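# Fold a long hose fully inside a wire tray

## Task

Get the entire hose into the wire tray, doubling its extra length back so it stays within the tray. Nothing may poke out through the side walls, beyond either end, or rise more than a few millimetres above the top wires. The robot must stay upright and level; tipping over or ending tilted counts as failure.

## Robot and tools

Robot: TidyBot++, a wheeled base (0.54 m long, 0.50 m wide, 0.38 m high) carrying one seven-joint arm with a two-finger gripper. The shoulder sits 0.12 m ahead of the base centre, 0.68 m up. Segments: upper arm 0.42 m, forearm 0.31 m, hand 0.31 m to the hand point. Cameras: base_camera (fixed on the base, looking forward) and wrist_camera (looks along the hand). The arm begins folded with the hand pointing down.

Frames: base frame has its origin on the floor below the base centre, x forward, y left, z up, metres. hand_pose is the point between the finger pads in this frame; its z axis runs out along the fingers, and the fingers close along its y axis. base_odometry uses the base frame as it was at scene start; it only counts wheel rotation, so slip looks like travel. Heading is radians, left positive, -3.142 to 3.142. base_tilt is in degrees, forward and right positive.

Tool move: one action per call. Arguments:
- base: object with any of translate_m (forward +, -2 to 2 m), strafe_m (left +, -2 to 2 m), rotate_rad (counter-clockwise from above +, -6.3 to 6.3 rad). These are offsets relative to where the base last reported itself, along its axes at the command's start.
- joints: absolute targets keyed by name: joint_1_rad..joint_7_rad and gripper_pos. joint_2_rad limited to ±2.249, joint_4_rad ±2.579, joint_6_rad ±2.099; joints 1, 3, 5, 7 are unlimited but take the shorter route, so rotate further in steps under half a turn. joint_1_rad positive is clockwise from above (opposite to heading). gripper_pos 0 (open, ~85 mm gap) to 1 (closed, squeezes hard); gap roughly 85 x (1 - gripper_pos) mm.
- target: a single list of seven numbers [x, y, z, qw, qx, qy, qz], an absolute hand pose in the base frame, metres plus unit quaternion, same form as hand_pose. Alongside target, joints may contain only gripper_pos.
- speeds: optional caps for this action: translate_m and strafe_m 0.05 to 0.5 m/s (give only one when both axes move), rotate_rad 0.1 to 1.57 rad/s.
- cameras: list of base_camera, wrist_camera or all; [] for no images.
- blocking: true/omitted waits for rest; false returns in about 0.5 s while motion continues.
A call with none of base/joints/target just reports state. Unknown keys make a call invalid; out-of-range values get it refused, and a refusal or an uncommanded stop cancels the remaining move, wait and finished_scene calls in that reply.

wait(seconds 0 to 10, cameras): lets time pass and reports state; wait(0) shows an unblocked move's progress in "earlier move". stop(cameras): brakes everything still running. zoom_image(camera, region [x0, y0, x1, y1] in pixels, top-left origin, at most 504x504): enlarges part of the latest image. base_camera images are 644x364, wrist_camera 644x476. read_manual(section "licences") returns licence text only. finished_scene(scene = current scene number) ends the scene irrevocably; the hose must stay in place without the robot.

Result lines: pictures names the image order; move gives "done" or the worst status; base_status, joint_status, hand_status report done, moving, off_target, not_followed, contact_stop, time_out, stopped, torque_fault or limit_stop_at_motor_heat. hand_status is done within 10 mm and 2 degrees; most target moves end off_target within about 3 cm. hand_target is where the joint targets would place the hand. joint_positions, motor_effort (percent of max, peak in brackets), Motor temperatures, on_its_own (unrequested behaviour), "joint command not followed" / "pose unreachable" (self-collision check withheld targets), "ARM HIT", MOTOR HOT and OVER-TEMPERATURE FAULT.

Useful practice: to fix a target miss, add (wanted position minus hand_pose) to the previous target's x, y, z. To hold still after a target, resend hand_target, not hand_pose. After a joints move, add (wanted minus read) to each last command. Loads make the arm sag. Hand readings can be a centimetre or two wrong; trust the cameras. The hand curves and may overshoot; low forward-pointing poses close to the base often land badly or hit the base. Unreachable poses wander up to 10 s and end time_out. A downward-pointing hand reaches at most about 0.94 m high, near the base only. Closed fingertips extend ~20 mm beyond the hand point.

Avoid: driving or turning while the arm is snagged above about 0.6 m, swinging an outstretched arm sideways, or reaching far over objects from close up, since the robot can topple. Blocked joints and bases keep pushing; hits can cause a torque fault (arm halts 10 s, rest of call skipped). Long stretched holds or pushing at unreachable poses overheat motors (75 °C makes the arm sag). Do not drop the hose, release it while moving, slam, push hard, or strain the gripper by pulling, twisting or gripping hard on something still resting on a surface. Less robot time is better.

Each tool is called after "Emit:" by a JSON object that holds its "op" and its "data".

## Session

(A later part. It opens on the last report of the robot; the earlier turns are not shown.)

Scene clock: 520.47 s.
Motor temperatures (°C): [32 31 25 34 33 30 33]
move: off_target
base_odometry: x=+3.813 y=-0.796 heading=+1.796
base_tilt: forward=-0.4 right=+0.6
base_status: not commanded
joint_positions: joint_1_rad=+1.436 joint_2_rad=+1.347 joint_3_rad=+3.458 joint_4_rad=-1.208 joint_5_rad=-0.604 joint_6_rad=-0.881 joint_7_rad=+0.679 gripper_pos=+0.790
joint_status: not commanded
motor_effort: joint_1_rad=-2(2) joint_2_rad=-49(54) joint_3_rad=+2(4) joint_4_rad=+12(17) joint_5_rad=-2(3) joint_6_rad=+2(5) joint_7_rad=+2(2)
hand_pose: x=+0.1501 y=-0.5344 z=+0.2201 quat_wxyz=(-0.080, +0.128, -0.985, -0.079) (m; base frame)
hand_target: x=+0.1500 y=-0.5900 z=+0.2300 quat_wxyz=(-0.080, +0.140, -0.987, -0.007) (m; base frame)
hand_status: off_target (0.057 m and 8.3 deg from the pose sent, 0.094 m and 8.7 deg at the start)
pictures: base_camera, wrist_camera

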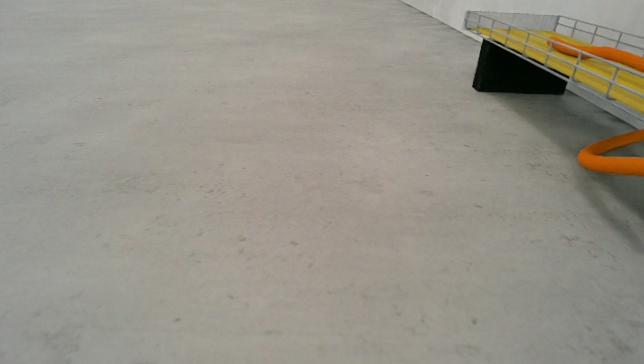

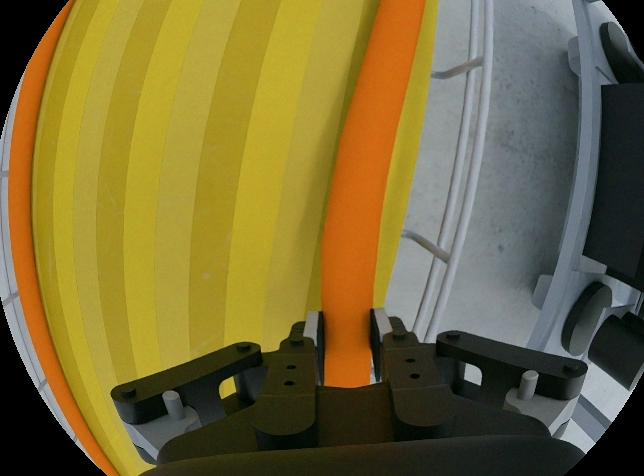

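Emit:
{"op": "move", "data": {"target": [0.15, -0.625, 0.205, 0.04, -0.14, 0.989, 0.007], "cameras": ["wrist_camera"]}}

Scene clock: 521.93 s.
Motor temperatures (°C): [32 31 25 34 33 30 33]
move: off_target
base_odometry: x=+3.813 y=-0.796 heading=+1.796
base_tilt: forward=-0.4 right=+0.6
base_status: not commanded
joint_positions: joint_1_rad=+1.436 joint_2_rad=+1.426 joint_3_rad=+3.459 joint_4_rad=-1.027 joint_5_rad=-0.582 joint_6_rad=-0.881 joint_7_rad=+0.624 gripper_pos=+0.790
joint_status: not commanded
motor_effort: joint_1_rad=-1(2) joint_2_rad=-51(52) joint_3_rad=+2(4) joint_4_rad=+17(17) joint_5_rad=-2(2) joint_6_rad=+7(8) joint_7_rad=+1(3)
hand_pose: x=+0.1553 y=-0.5902 z=+0.2014 quat_wxyz=(-0.065, +0.139, -0.987, -0.040) (m; base frame)
hand_target: x=+0.1500 y=-0.6250 z=+0.2050 quat_wxyz=(-0.040, +0.140, -0.989, -0.007) (m; base frame)
hand_status: off_target (0.035 m and 4.7 deg from the pose sent, 0.092 m and 9.5 deg at the start)
pictures: wrist_camera

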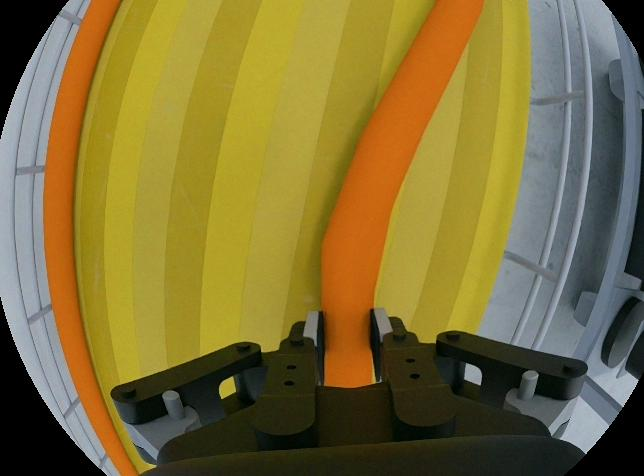

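Emit:
{"op": "zoom_image", "data": {"camera": "base_camera", "region": [444, 0, 644, 220]}}

This scene's latest camera images include none from base_camera. They are from: wrist_camera. base_camera's image comes with the result of a call that names it in "cameras".

Emit:
{"op": "move", "data": {"cameras": ["base_camera"]}}

Emit:
{"op": "zoom_image", "data": {"camera": "base_camera", "region": [444, 0, 644, 220]}}

Scene clock: 522.53 s.
Motor temperatures (°C): [32 31 25 34 33 30 33]
base_odometry: x=+3.813 y=-0.796 heading=+1.796
base_tilt: forward=-0.4 right=+0.6
base_status: not commanded
joint_positions: joint_1_rad=+1.436 joint_2_rad=+1.426 joint_3_rad=+3.459 joint_4_rad=-1.026 joint_5_rad=-0.582 joint_6_rad=-0.881 joint_7_rad=+0.624 gripper_pos=+0.790
joint_status: not commanded
motor_effort: joint_1_rad=-1(2) joint_2_rad=-51(52) joint_3_rad=+2(4) joint_4_rad=+16(17) joint_5_rad=-2(2) joint_6_rad=+6(8) joint_7_rad=+2(3)
hand_pose: x=+0.1554 y=-0.5910 z=+0.2015 quat_wxyz=(-0.065, +0.139, -0.987, -0.039) (m; base frame)
hand_target: x=+0.1500 y=-0.6250 z=+0.2050 quat_wxyz=(-0.040, +0.140, -0.989, -0.007) (m; base frame)
hand_status: off_target (0.035 m and 4.7 deg from the pose sent, 0.092 m and 9.5 deg at the start)
pictures: base_camera

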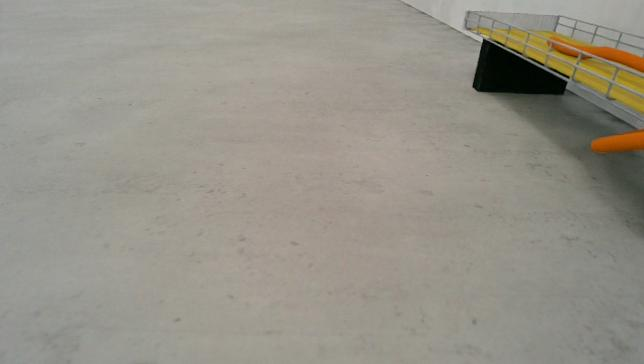

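Scaled by 2.291.

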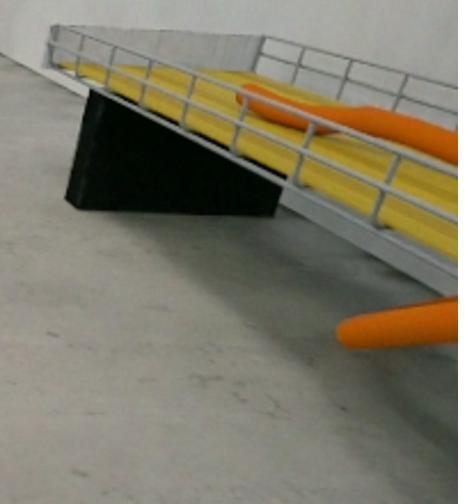

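Emit:
{"op": "move", "data": {"joints": {"gripper_pos": 0.6}, "cameras": ["wrist_camera"]}}

Scene clock: 523.70 s.
Motor temperatures (°C): [32 31 25 34 33 30 33]
move: done
base_odometry: x=+3.813 y=-0.796 heading=+1.796
base_tilt: forward=-0.3 right=+0.5
base_status: not commanded
joint_positions: joint_1_rad=+1.435 joint_2_rad=+1.429 joint_3_rad=+3.459 joint_4_rad=-1.009 joint_5_rad=-0.582 joint_6_rad=-0.881 joint_7_rad=+0.624 gripper_pos=+0.600
joint_status: all done
motor_effort: joint_1_rad=+2(2) joint_2_rad=-51(52) joint_3_rad=+4(4) joint_4_rad=+13(16) joint_5_rad=-1(2) joint_6_rad=+4(6) joint_7_rad=+1(2)
hand_pose: x=+0.1579 y=-0.5983 z=+0.2029 quat_wxyz=(-0.064, +0.143, -0.987, -0.033) (m; base frame)
hand_target: x=+0.1500 y=-0.6250 z=+0.2050 quat_wxyz=(-0.040, +0.140, -0.989, -0.007) (m; base frame)
hand_status: not commanded
pictures: wrist_camera

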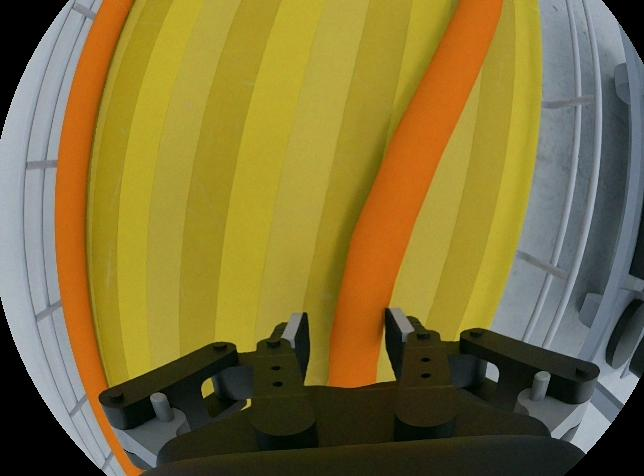

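Emit:
{"op": "move", "data": {"base": {"translate_m": 0.15}, "speeds": {"translate_m": 0.1}, "cameras": ["wrist_camera", "base_camera"]}}

Scene clock: 525.97 s.
Motor temperatures (°C): [32 31 25 34 33 30 33]
move: done
base_odometry: x=+3.780 y=-0.650 heading=+1.796
base_tilt: forward=-0.4 right=+0.6
base_status: done
joint_positions: joint_1_rad=+1.435 joint_2_rad=+1.429 joint_3_rad=+3.475 joint_4_rad=-1.004 joint_5_rad=-0.571 joint_6_rad=-0.881 joint_7_rad=+0.624 gripper_pos=+0.600
joint_status: not commanded
motor_effort: joint_1_rad=-2(4) joint_2_rad=-51(52) joint_3_rad=+2(4) joint_4_rad=+13(14) joint_5_rad=-2(3) joint_6_rad=+2(4) joint_7_rad=+0(1)
hand_pose: x=+0.1468 y=-0.6008 z=+0.2038 quat_wxyz=(-0.052, +0.146, -0.987, -0.033) (m; base frame)
hand_target: x=+0.1500 y=-0.6250 z=+0.2050 quat_wxyz=(-0.040, +0.140, -0.989, -0.007) (m; base frame)
hand_status: not commanded
pictures: base_camera, wrist_camera

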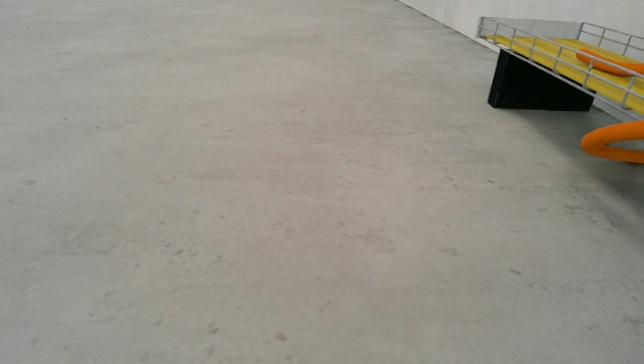

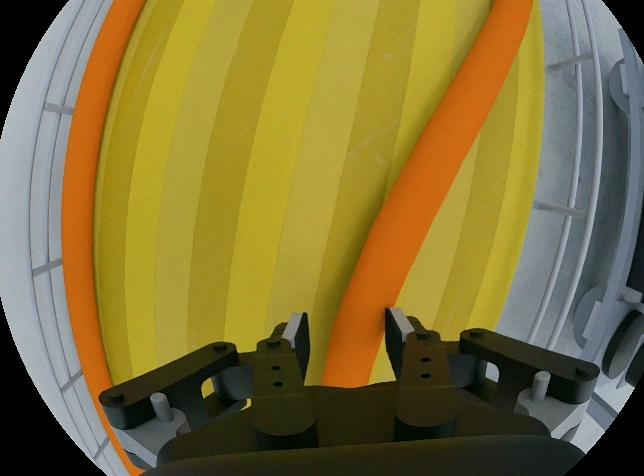

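Emit:
{"op": "move", "data": {"base": {"translate_m": 0.15}, "speeds": {"translate_m": 0.1}}}

Scene clock: 528.70 s.
Motor temperatures (°C): [32 31 25 34 33 30 33]
move: done
base_odometry: x=+3.746 y=-0.503 heading=+1.795
base_tilt: forward=-0.4 right=+0.6
base_status: done
joint_positions: joint_1_rad=+1.434 joint_2_rad=+1.429 joint_3_rad=+3.474 joint_4_rad=-0.986 joint_5_rad=-0.570 joint_6_rad=-0.881 joint_7_rad=+0.624 gripper_pos=+0.600
joint_status: not commanded
motor_effort: joint_1_rad=+0(6) joint_2_rad=-50(52) joint_3_rad=+2(4) joint_4_rad=+10(13) joint_5_rad=-1(3) joint_6_rad=-1(2) joint_7_rad=+0(2)
hand_pose: x=+0.1493 y=-0.6101 z=+0.2070 quat_wxyz=(-0.052, +0.150, -0.987, -0.024) (m; base frame)
hand_target: x=+0.1500 y=-0.6250 z=+0.2050 quat_wxyz=(-0.040, +0.140, -0.989, -0.007) (m; base frame)
hand_status: not commanded
pictures: base_camera, wrist_camera

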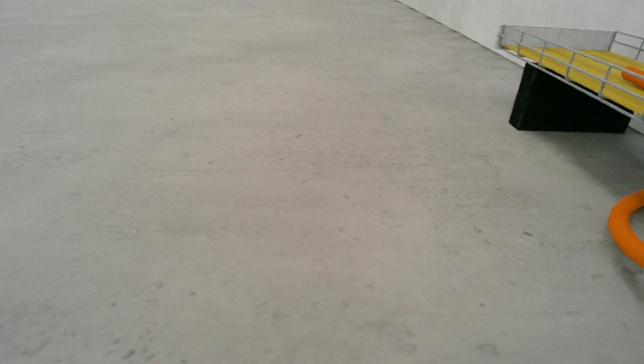

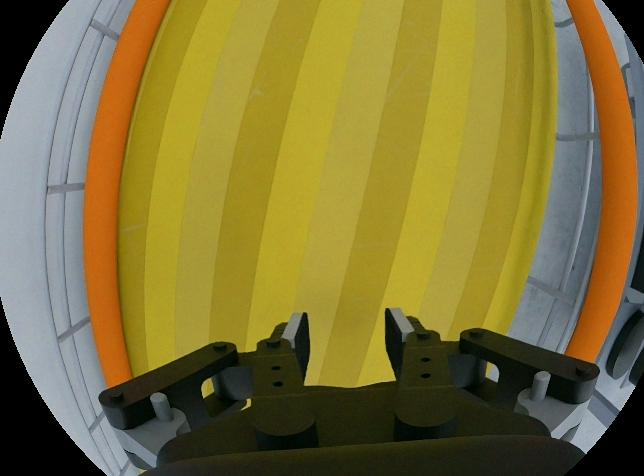

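Emit:
{"op": "move", "data": {"target": [0.15, -0.63, 0.45, 0.0, -0.07, 0.997, 0.0]}}

Emit:
{"op": "zoom_image", "data": {"camera": "wrist_camera", "region": [140, 0, 643, 475]}}

Scene clock: 530.90 s.
Motor temperatures (°C): [32 31 25 34 33 30 33]
move: off_target
base_odometry: x=+3.746 y=-0.503 heading=+1.795
base_tilt: forward=-0.4 right=+0.5
base_status: not commanded
joint_positions: joint_1_rad=+1.335 joint_2_rad=+1.028 joint_3_rad=+3.623 joint_4_rad=-1.064 joint_5_rad=-0.506 joint_6_rad=-1.077 joint_7_rad=+0.420 gripper_pos=+0.600
joint_status: not commanded
motor_effort: joint_1_rad=+0(2) joint_2_rad=-48(54) joint_3_rad=+4(4) joint_4_rad=+13(14) joint_5_rad=+0(1) joint_6_rad=+1(1) joint_7_rad=+1(1)
hand_pose: x=+0.1499 y=-0.6571 z=+0.4545 quat_wxyz=(-0.013, +0.085, -0.995, +0.041) (m; base frame)
hand_target: x=+0.1500 y=-0.6300 z=+0.4500 quat_wxyz=(+0.000, +0.070, -0.998, +0.000) (m; base frame)
hand_status: off_target (0.028 m and 5.2 deg from the pose sent, 0.244 m and 11.4 deg at the start)
pictures: base_camera, wrist_camera

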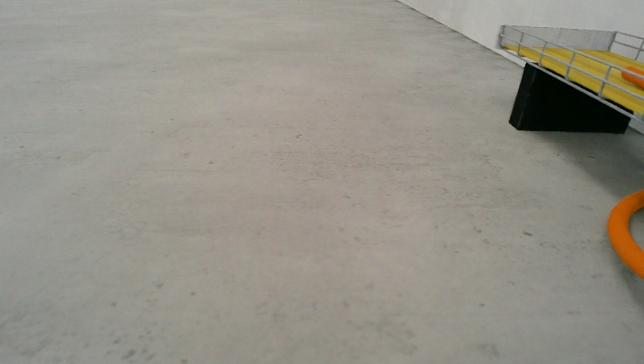

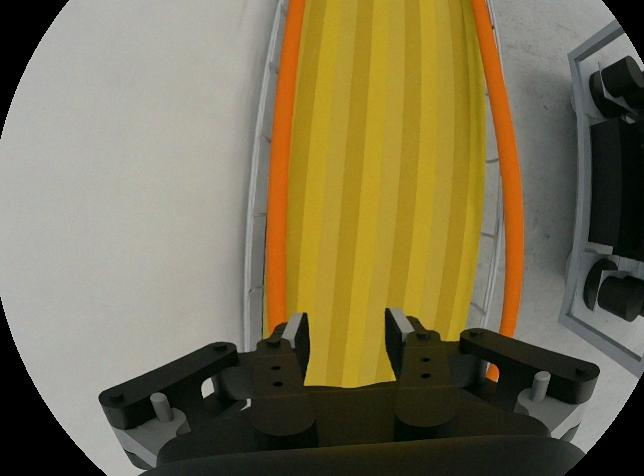

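Scaled by 1.002.

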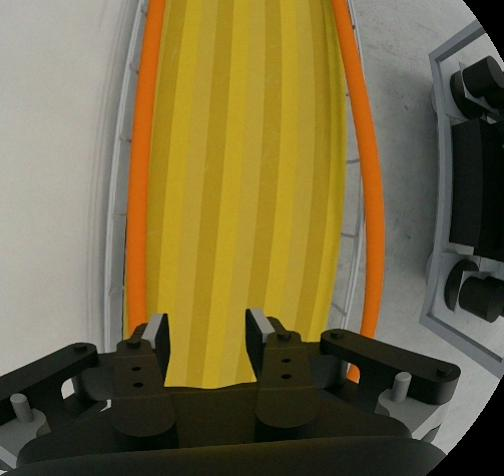

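Emit:
{"op": "move", "data": {"base": {"translate_m": 0.25}, "target": [0.15, -0.50, 0.52, 0.0, -0.0, 1.0, 0.0]}}

Scene clock: 533.00 s.
Motor temperatures (°C): [32 31 25 34 33 30 33]
move: off_target
base_odometry: x=+3.691 y=-0.259 heading=+1.795
base_tilt: forward=-0.3 right=+0.6
base_status: done
joint_positions: joint_1_rad=+1.113 joint_2_rad=+0.726 joint_3_rad=+3.813 joint_4_rad=-1.582 joint_5_rad=-0.505 joint_6_rad=-1.074 joint_7_rad=+0.419 gripper_pos=+0.600
joint_status: not commanded
motor_effort: joint_1_rad=-1(4) joint_2_rad=-36(49) joint_3_rad=+5(7) joint_4_rad=+11(14) joint_5_rad=+0(1) joint_6_rad=+0(1) joint_7_rad=+1(1)
hand_pose: x=+0.1548 y=-0.4886 z=+0.5146 quat_wxyz=(-0.010, +0.028, -0.999, -0.028) (m; base frame)
hand_target: x=+0.1500 y=-0.5000 z=+0.5200 quat_wxyz=(+0.000, +0.000, -1.000, +0.000) (m; base frame)
hand_status: off_target (0.014 m and 4.7 deg from the pose sent, 0.170 m and 10.9 deg at the start)
pictures: base_camera, wrist_camera

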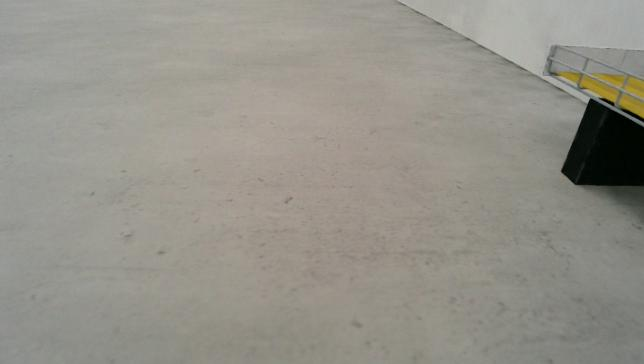

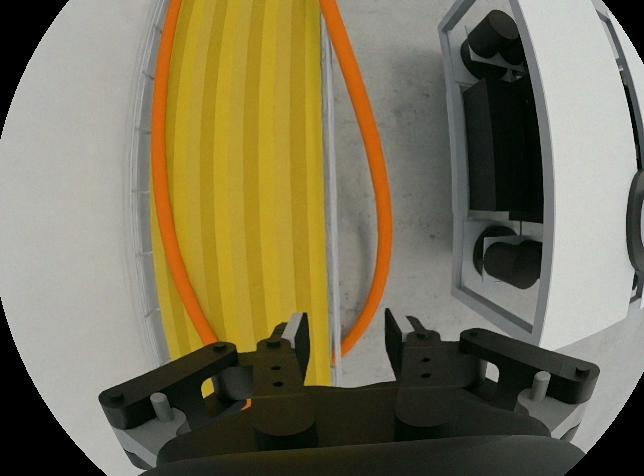

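Emit:
{"op": "move", "data": {"base": {"translate_m": 0.25}, "target": [0.15, -0.43, 0.48, 0.0, -0.0, 1.0, 0.0]}}

Emit:
{"op": "zoom_image", "data": {"camera": "wrist_camera", "region": [120, 0, 523, 400]}}

Scene clock: 535.30 s.
Motor temperatures (°C): [32 31 25 34 33 30 33]
move: off_target
base_odometry: x=+3.635 y=-0.015 heading=+1.795
base_tilt: forward=-0.3 right=+0.6
base_status: done
joint_positions: joint_1_rad=+1.034 joint_2_rad=+0.683 joint_3_rad=+3.843 joint_4_rad=-1.872 joint_5_rad=-0.553 joint_6_rad=-0.869 joint_7_rad=+0.430 gripper_pos=+0.600
joint_status: not commanded
motor_effort: joint_1_rad=+0(3) joint_2_rad=-31(36) joint_3_rad=+5(7) joint_4_rad=+10(12) joint_5_rad=+0(1) joint_6_rad=+0(1) joint_7_rad=+0(1)
hand_pose: x=+0.1502 y=-0.4148 z=+0.4752 quat_wxyz=(+0.002, -0.011, -0.999, -0.035) (m; base frame)
hand_target: x=+0.1500 y=-0.4300 z=+0.4800 quat_wxyz=(+0.000, +0.000, -1.000, +0.000) (m; base frame)
hand_status: off_target (0.016 m and 4.2 deg from the pose sent, 0.068 m and 4.7 deg at the start)
pictures: base_camera, wrist_camera

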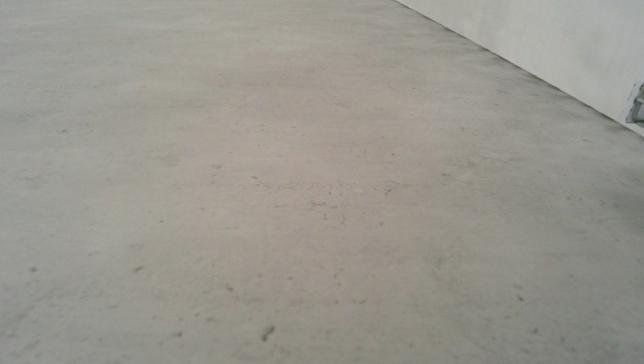

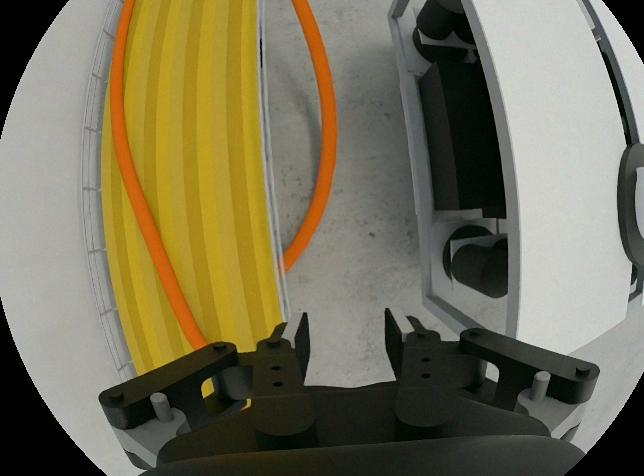

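Scaled by 1.251.

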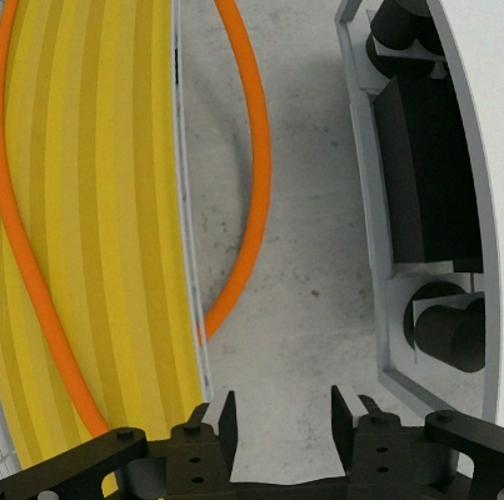

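Emit:
{"op": "move", "data": {"base": {"translate_m": -0.06}, "target": [0.15, -0.40, 0.28, 0.0, 0.174, 0.985, 0.0]}}

Emit:
{"op": "zoom_image", "data": {"camera": "wrist_camera", "region": [120, 0, 523, 400]}}

Scene clock: 537.70 s.
Motor temperatures (°C): [32 31 25 34 33 30 33]
move: off_target
base_odometry: x=+3.648 y=-0.074 heading=+1.795
base_tilt: forward=-0.3 right=+0.6
base_status: done
joint_positions: joint_1_rad=+1.198 joint_2_rad=+1.040 joint_3_rad=+3.532 joint_4_rad=-1.981 joint_5_rad=-1.177 joint_6_rad=-0.412 joint_7_rad=+0.641 gripper_pos=+0.600
joint_status: not commanded
motor_effort: joint_1_rad=+0(3) joint_2_rad=-35(38) joint_3_rad=+3(6) joint_4_rad=+2(10) joint_5_rad=+0(1) joint_6_rad=+0(1) joint_7_rad=+1(1)
hand_pose: x=+0.1726 y=-0.4005 z=+0.2865 quat_wxyz=(-0.019, -0.170, -0.985, -0.012) (m; base frame)
hand_target: x=+0.1500 y=-0.4000 z=+0.2800 quat_wxyz=(+0.000, -0.174, -0.985, +0.000) (m; base frame)
hand_status: off_target (0.024 m and 2.6 deg from the pose sent, 0.196 m and 19.2 deg at the start)
pictures: base_camera, wrist_camera

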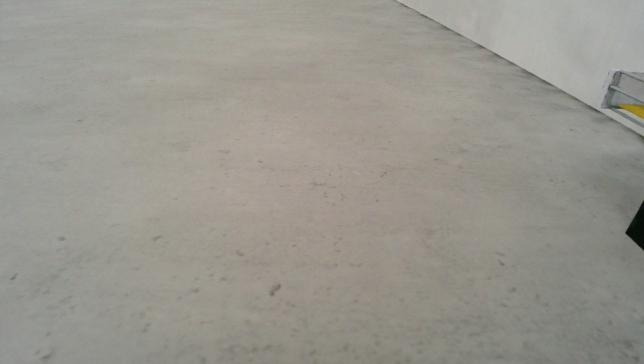

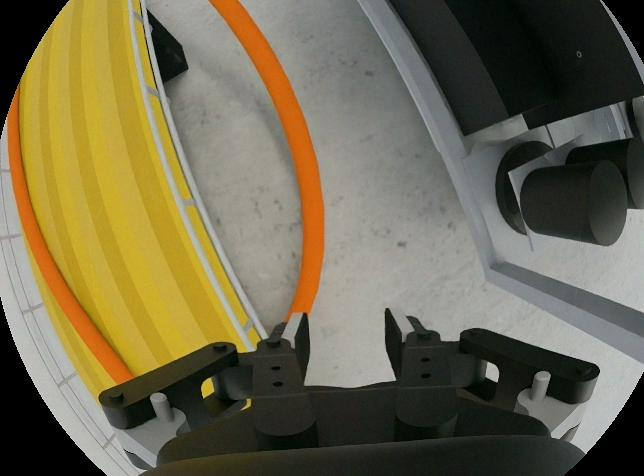

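Scaled by 1.251.

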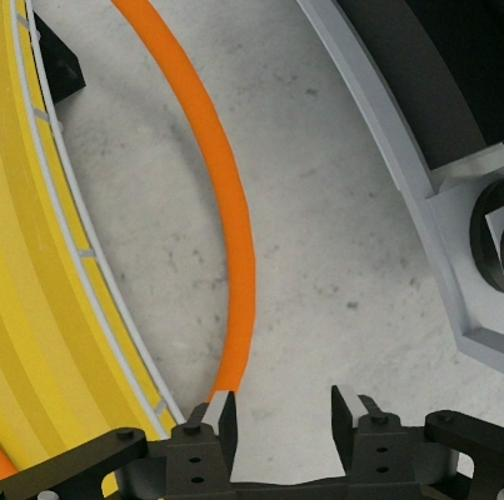

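Emit:
{"op": "move", "data": {"target": [0.075, -0.395, 0.10, 0.0, 0.174, 0.985, 0.0], "joints": {"gripper_pos": 0.3}}}

Scene clock: 540.30 s.
Motor temperatures (°C): [32 31 25 34 33 30 33]
move: off_target
base_odometry: x=+3.649 y=-0.074 heading=+1.795
base_tilt: forward=-0.5 right=+0.6
base_status: not commanded
joint_positions: joint_1_rad=+1.718 joint_2_rad=+1.468 joint_3_rad=+3.086 joint_4_rad=-1.751 joint_5_rad=-0.801 joint_6_rad=+0.036 joint_7_rad=+0.623 gripper_pos=+0.300
joint_status: all done
motor_effort: joint_1_rad=-1(2) joint_2_rad=-37(41) joint_3_rad=-2(4) joint_4_rad=-1(14) joint_5_rad=+0(2) joint_6_rad=+0(3) joint_7_rad=+0(2)
hand_pose: x=+0.0908 y=-0.3781 z=+0.1020 quat_wxyz=(-0.014, -0.158, -0.987, -0.026) (m; base frame)
hand_target: x=+0.0750 y=-0.3950 z=+0.1000 quat_wxyz=(+0.000, -0.174, -0.985, +0.000) (m; base frame)
hand_status: off_target (0.023 m and 3.9 deg from the pose sent, 0.211 m and 2.6 deg at the start)
pictures: base_camera, wrist_camera

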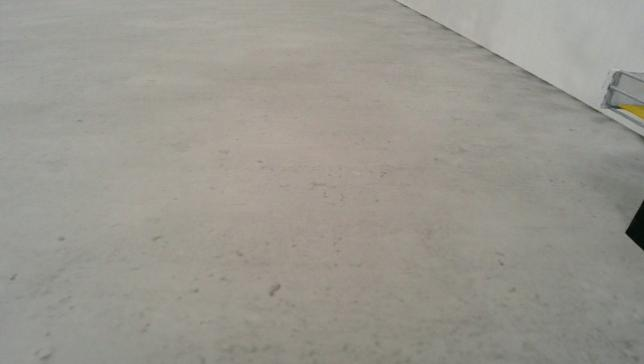

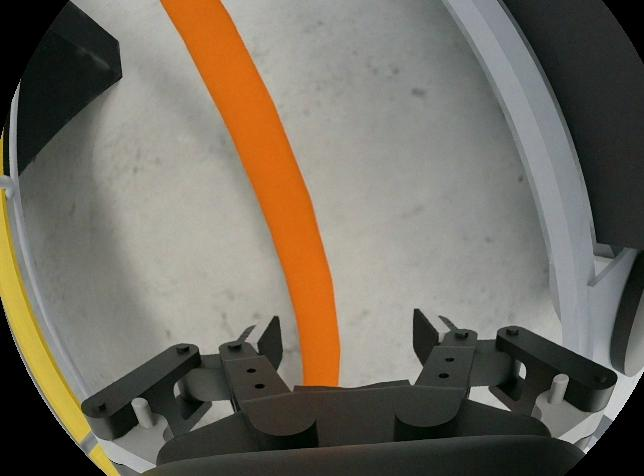

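Emit:
{"op": "move", "data": {"target": [0.07, -0.415, 0.03, 0.0, 0.174, 0.985, 0.0]}}

Scene clock: 541.63 s.
Motor temperatures (°C): [32 31 25 34 33 30 33]
move: done
base_odometry: x=+3.649 y=-0.074 heading=+1.795
base_tilt: forward=-0.3 right=+0.5
base_status: not commanded
joint_positions: joint_1_rad=+1.718 joint_2_rad=+1.622 joint_3_rad=+3.121 joint_4_rad=-1.540 joint_5_rad=-0.845 joint_6_rad=+0.036 joint_7_rad=+0.623 gripper_pos=+0.300
joint_status: not commanded
motor_effort: joint_1_rad=-1(1) joint_2_rad=-39(41) joint_3_rad=-2(3) joint_4_rad=+1(4) joint_5_rad=+0(1) joint_6_rad=+1(2) joint_7_rad=+0(2)
hand_pose: x=+0.0638 y=-0.4110 z=+0.0349 quat_wxyz=(+0.003, -0.184, -0.983, +0.001) (m; base frame)
hand_target: x=+0.0700 y=-0.4150 z=+0.0300 quat_wxyz=(+0.000, -0.174, -0.985, +0.000) (m; base frame)
hand_status: done (0.009 m and 1.2 deg from the pose sent, 0.084 m and 3.9 deg at the start)
pictures: base_camera, wrist_camera

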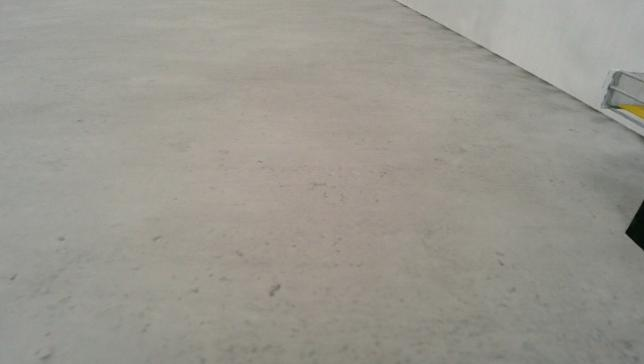

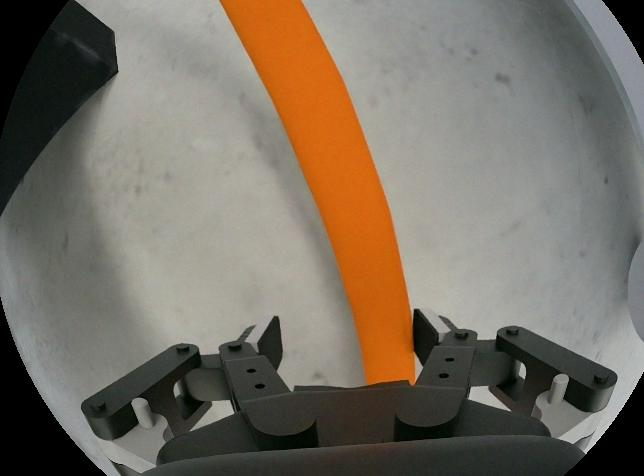

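Emit:
{"op": "move", "data": {"target": [0.08, -0.395, 0.028, 0.0, 0.174, 0.985, 0.0], "joints": {"gripper_pos": 0.55}}}

Emit:
{"op": "move", "data": {"joints": {"gripper_pos": 0.88}}}

Scene clock: 542.60 s.
Motor temperatures (°C): [32 31 25 34 33 30 33]
move: off_target
base_odometry: x=+3.649 y=-0.074 heading=+1.795
base_tilt: forward=-0.4 right=+0.6
base_status: not commanded
joint_positions: joint_1_rad=+1.721 joint_2_rad=+1.624 joint_3_rad=+3.076 joint_4_rad=-1.565 joint_5_rad=-0.781 joint_6_rad=+0.071 joint_7_rad=+0.600 gripper_pos=+0.550
joint_status: all done
motor_effort: joint_1_rad=+0(2) joint_2_rad=-38(41) joint_3_rad=-3(3) joint_4_rad=-1(1) joint_5_rad=+0(0) joint_6_rad=+0(2) joint_7_rad=+0(1)
hand_pose: x=+0.0843 y=-0.4059 z=+0.0355 quat_wxyz=(-0.008, -0.166, -0.986, +0.001) (m; base frame)
hand_target: x=+0.0800 y=-0.3950 z=+0.0280 quat_wxyz=(+0.000, -0.174, -0.985, +0.000) (m; base frame)
hand_status: off_target (0.014 m and 1.3 deg from the pose sent, 0.024 m and 1.2 deg at the start)
pictures: base_camera, wrist_camera

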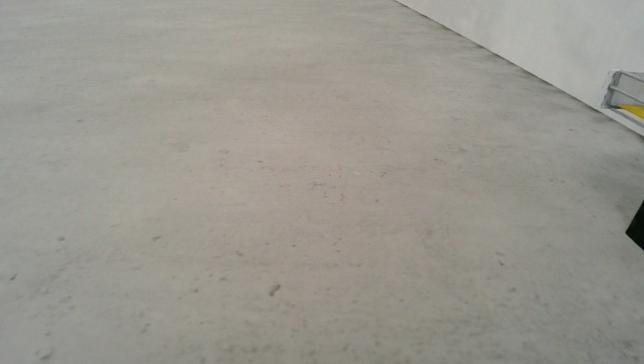

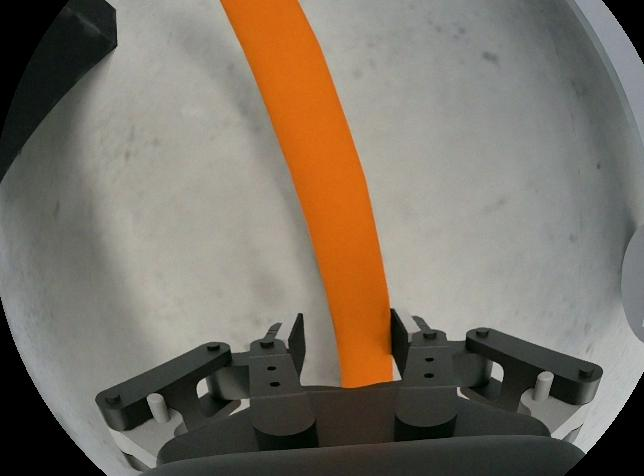

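Scene clock: 543.33 s.
Motor temperatures (°C): [32 31 25 34 33 30 33]
move: off_target
base_odometry: x=+3.649 y=-0.074 heading=+1.795
base_tilt: forward=-0.4 right=+0.5
base_status: not commanded
joint_positions: joint_1_rad=+1.721 joint_2_rad=+1.629 joint_3_rad=+3.076 joint_4_rad=-1.565 joint_5_rad=-0.781 joint_6_rad=+0.071 joint_7_rad=+0.600 gripper_pos=+0.764
joint_status: gripper_pos off_target (ended at +0.764, target +0.880)
motor_effort: joint_1_rad=+1(1) joint_2_rad=-39(40) joint_3_rad=-3(4) joint_4_rad=+1(1) joint_5_rad=+0(1) joint_6_rad=+1(1) joint_7_rad=+1(1)
hand_pose: x=+0.0848 y=-0.4029 z=+0.0338 quat_wxyz=(-0.008, -0.166, -0.986, -0.001) (m; base frame)
hand_target: x=+0.0800 y=-0.3950 z=+0.0280 quat_wxyz=(+0.000, -0.174, -0.985, +0.000) (m; base frame)
hand_status: not commanded
pictures: base_camera, wrist_camera

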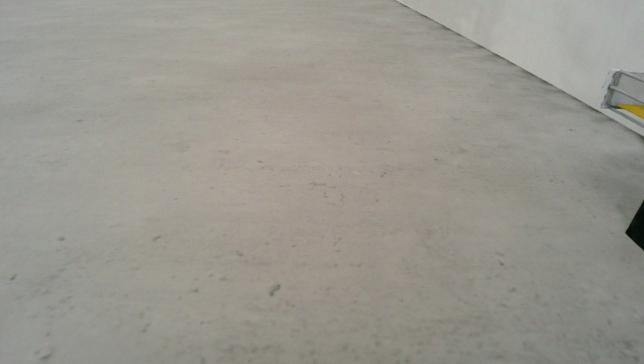

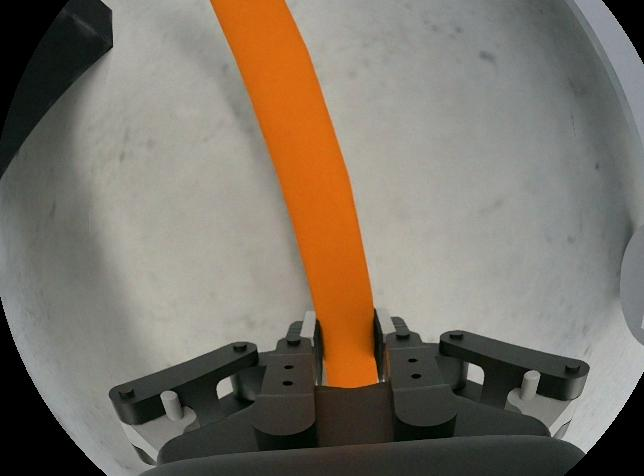

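Emit:
{"op": "move", "data": {"target": [0.08, -0.37, 0.36, 0.0, 0.03, 0.9995, 0.0]}}

Scene clock: 545.57 s.
Motor temperatures (°C): [32 31 25 34 33 30 33]
move: off_target
base_odometry: x=+3.649 y=-0.074 heading=+1.795
base_tilt: forward=-0.4 right=+0.6
base_status: not commanded
joint_positions: joint_1_rad=+1.384 joint_2_rad=+0.863 joint_3_rad=+3.586 joint_4_rad=-2.121 joint_5_rad=-0.944 joint_6_rad=-0.346 joint_7_rad=+0.922 gripper_pos=+0.770
joint_status: not commanded
motor_effort: joint_1_rad=+0(3) joint_2_rad=-34(49) joint_3_rad=+3(4) joint_4_rad=+5(6) joint_5_rad=+0(1) joint_6_rad=+1(4) joint_7_rad=+1(2)
hand_pose: x=+0.0548 y=-0.3692 z=+0.3497 quat_wxyz=(+0.027, -0.053, -0.998, -0.002) (m; base frame)
hand_target: x=+0.0800 y=-0.3700 z=+0.3600 quat_wxyz=(+0.000, -0.030, -1.000, +0.000) (m; base frame)
hand_status: off_target (0.027 m and 4.1 deg from the pose sent, 0.328 m and 15.7 deg at the start)
pictures: base_camera, wrist_camera

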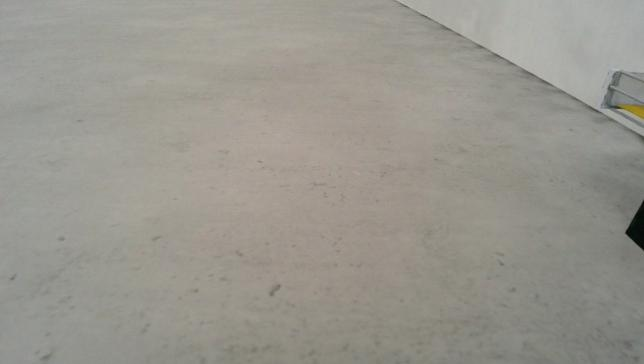

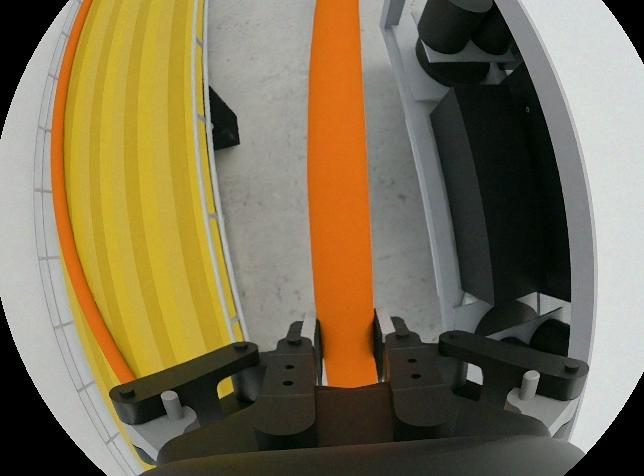

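Emit:
{"op": "move", "data": {"target": [0.1, -0.60, 0.36, 0.0, -0.06, 0.998, 0.0]}}

Emit:
{"op": "zoom_image", "data": {"camera": "wrist_camera", "region": [100, 0, 603, 475]}}

Scene clock: 547.87 s.
Motor temperatures (°C): [32 31 25 34 33 30 33]
move: done
base_odometry: x=+3.649 y=-0.074 heading=+1.795
base_tilt: forward=-0.3 right=+0.6
base_status: not commanded
joint_positions: joint_1_rad=+1.384 joint_2_rad=+1.104 joint_3_rad=+3.607 joint_4_rad=-1.298 joint_5_rad=-0.590 joint_6_rad=-0.861 joint_7_rad=+0.572 gripper_pos=+0.770
joint_status: not commanded
motor_effort: joint_1_rad=-1(2) joint_2_rad=-50(50) joint_3_rad=+5(5) joint_4_rad=+13(14) joint_5_rad=-1(3) joint_6_rad=+2(3) joint_7_rad=+0(2)
hand_pose: x=+0.0993 y=-0.5963 z=+0.3514 quat_wxyz=(-0.011, +0.066, -0.998, +0.009) (m; base frame)
hand_target: x=+0.1000 y=-0.6000 z=+0.3600 quat_wxyz=(+0.000, +0.060, -0.998, +0.000) (m; base frame)
hand_status: done (0.009 m and 1.8 deg from the pose sent, 0.235 m and 13.3 deg at the start)
pictures: base_camera, wrist_camera

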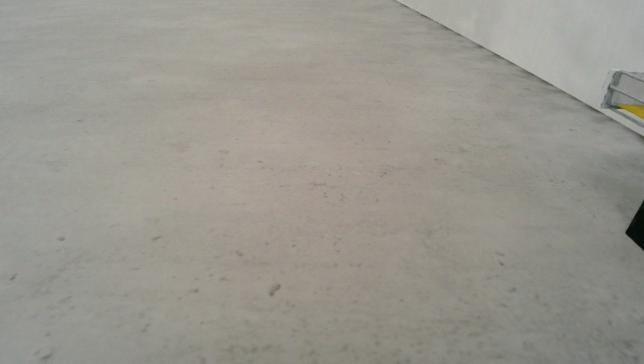

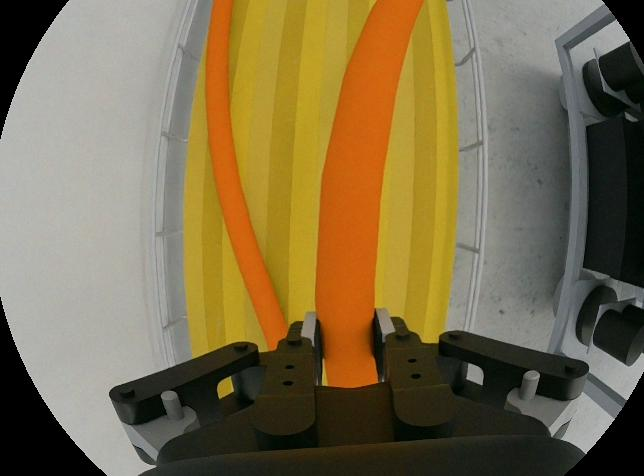

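Scaled by 1.002.

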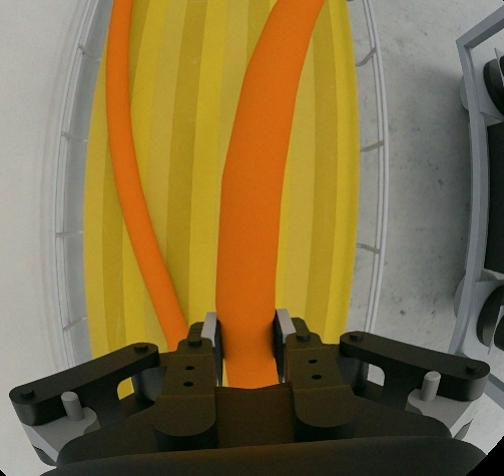

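Emit:
{"op": "move", "data": {"target": [0.13, -0.625, 0.25, 0.0, -0.06, 0.998, 0.0]}}

Scene clock: 549.67 s.
Motor temperatures (°C): [32 31 25 34 33 30 33]
move: off_target
base_odometry: x=+3.649 y=-0.074 heading=+1.795
base_tilt: forward=-0.3 right=+0.6
base_status: not commanded
joint_positions: joint_1_rad=+1.384 joint_2_rad=+1.350 joint_3_rad=+3.566 joint_4_rad=-1.105 joint_5_rad=-0.589 joint_6_rad=-0.862 joint_7_rad=+0.480 gripper_pos=+0.770
joint_status: not commanded
motor_effort: joint_1_rad=-2(2) joint_2_rad=-51(54) joint_3_rad=+4(6) joint_4_rad=+11(14) joint_5_rad=+0(1) joint_6_rad=+1(3) joint_7_rad=+1(2)
hand_pose: x=+0.1234 y=-0.5982 z=+0.2392 quat_wxyz=(-0.011, +0.066, -0.997, -0.029) (m; base frame)
hand_target: x=+0.1300 y=-0.6250 z=+0.2500 quat_wxyz=(+0.000, +0.060, -0.998, +0.000) (m; base frame)
hand_status: off_target (0.030 m and 3.6 deg from the pose sent, 0.110 m and 1.8 deg at the start)
pictures: base_camera, wrist_camera

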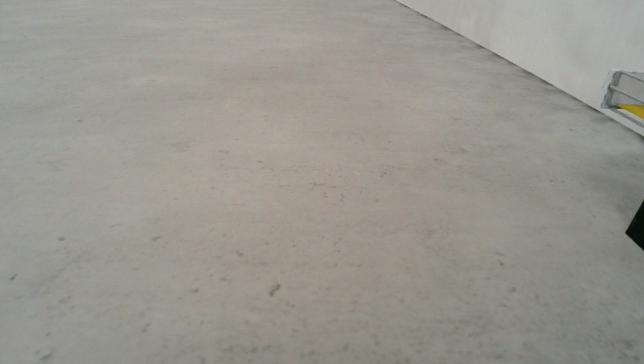

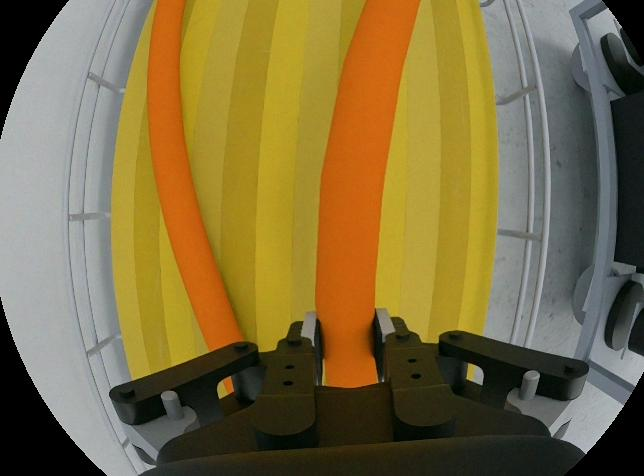

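Emit:
{"op": "move", "data": {"target": [0.14, -0.64, 0.205, 0.0, -0.06, 0.998, 0.0]}}

Emit:
{"op": "move", "data": {"joints": {"gripper_pos": 0.55}}}

Scene clock: 550.97 s.
Motor temperatures (°C): [32 31 25 34 33 30 33]
move: off_target
base_odometry: x=+3.649 y=-0.074 heading=+1.795
base_tilt: forward=-0.3 right=+0.6
base_status: not commanded
joint_positions: joint_1_rad=+1.384 joint_2_rad=+1.454 joint_3_rad=+3.551 joint_4_rad=-0.960 joint_5_rad=-0.576 joint_6_rad=-0.862 joint_7_rad=+0.416 gripper_pos=+0.770
joint_status: not commanded
motor_effort: joint_1_rad=-2(3) joint_2_rad=-52(54) joint_3_rad=+3(4) joint_4_rad=+12(13) joint_5_rad=-1(1) joint_6_rad=+2(2) joint_7_rad=+2(2)
hand_pose: x=+0.1394 y=-0.6227 z=+0.2013 quat_wxyz=(-0.009, +0.068, -0.997, -0.017) (m; base frame)
hand_target: x=+0.1400 y=-0.6400 z=+0.2050 quat_wxyz=(+0.000, +0.060, -0.998, +0.000) (m; base frame)
hand_status: off_target (0.018 m and 2.4 deg from the pose sent, 0.057 m and 3.6 deg at the start)
pictures: base_camera, wrist_camera

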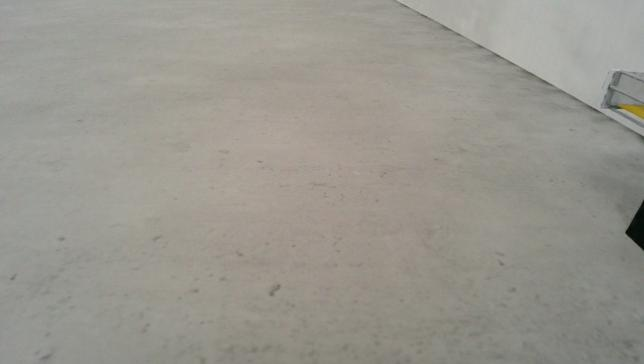

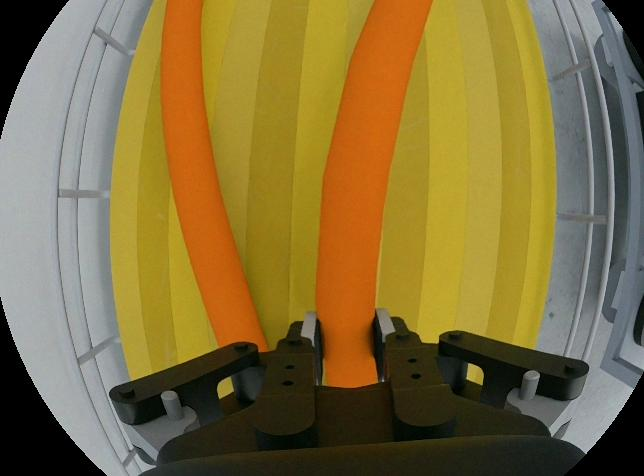

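Scene clock: 551.70 s.
Motor temperatures (°C): [32 31 25 34 33 30 33]
move: done
base_odometry: x=+3.649 y=-0.074 heading=+1.795
base_tilt: forward=-0.3 right=+0.6
base_status: not commanded
joint_positions: joint_1_rad=+1.384 joint_2_rad=+1.454 joint_3_rad=+3.545 joint_4_rad=-0.954 joint_5_rad=-0.576 joint_6_rad=-0.862 joint_7_rad=+0.415 gripper_pos=+0.550
joint_status: all done
motor_effort: joint_1_rad=+0(2) joint_2_rad=-52(52) joint_3_rad=+4(4) joint_4_rad=+12(13) joint_5_rad=+0(1) joint_6_rad=+1(2) joint_7_rad=+0(2)
hand_pose: x=+0.1433 y=-0.6252 z=+0.2020 quat_wxyz=(-0.012, +0.070, -0.997, -0.014) (m; base frame)
hand_target: x=+0.1400 y=-0.6400 z=+0.2050 quat_wxyz=(+0.000, +0.060, -0.998, +0.000) (m; base frame)
hand_status: not commanded
pictures: base_camera, wrist_camera

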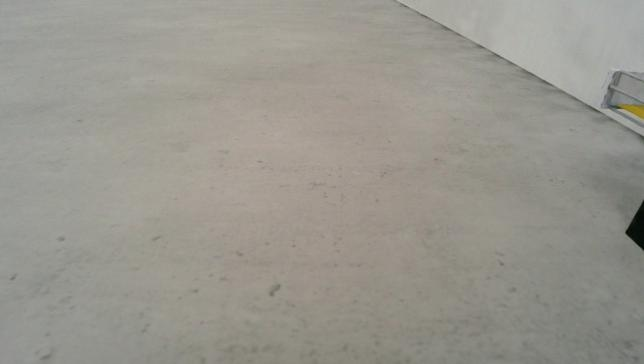

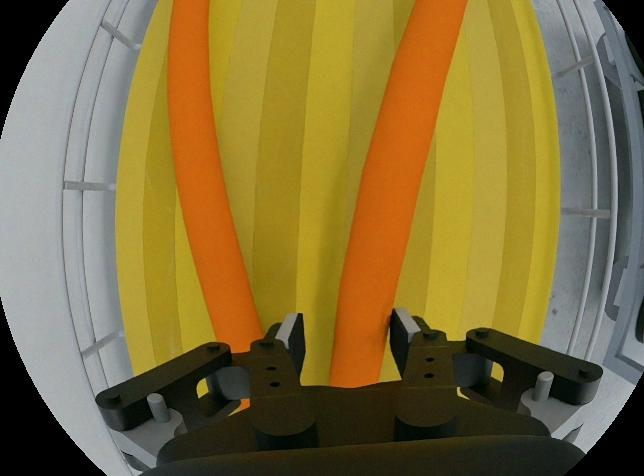

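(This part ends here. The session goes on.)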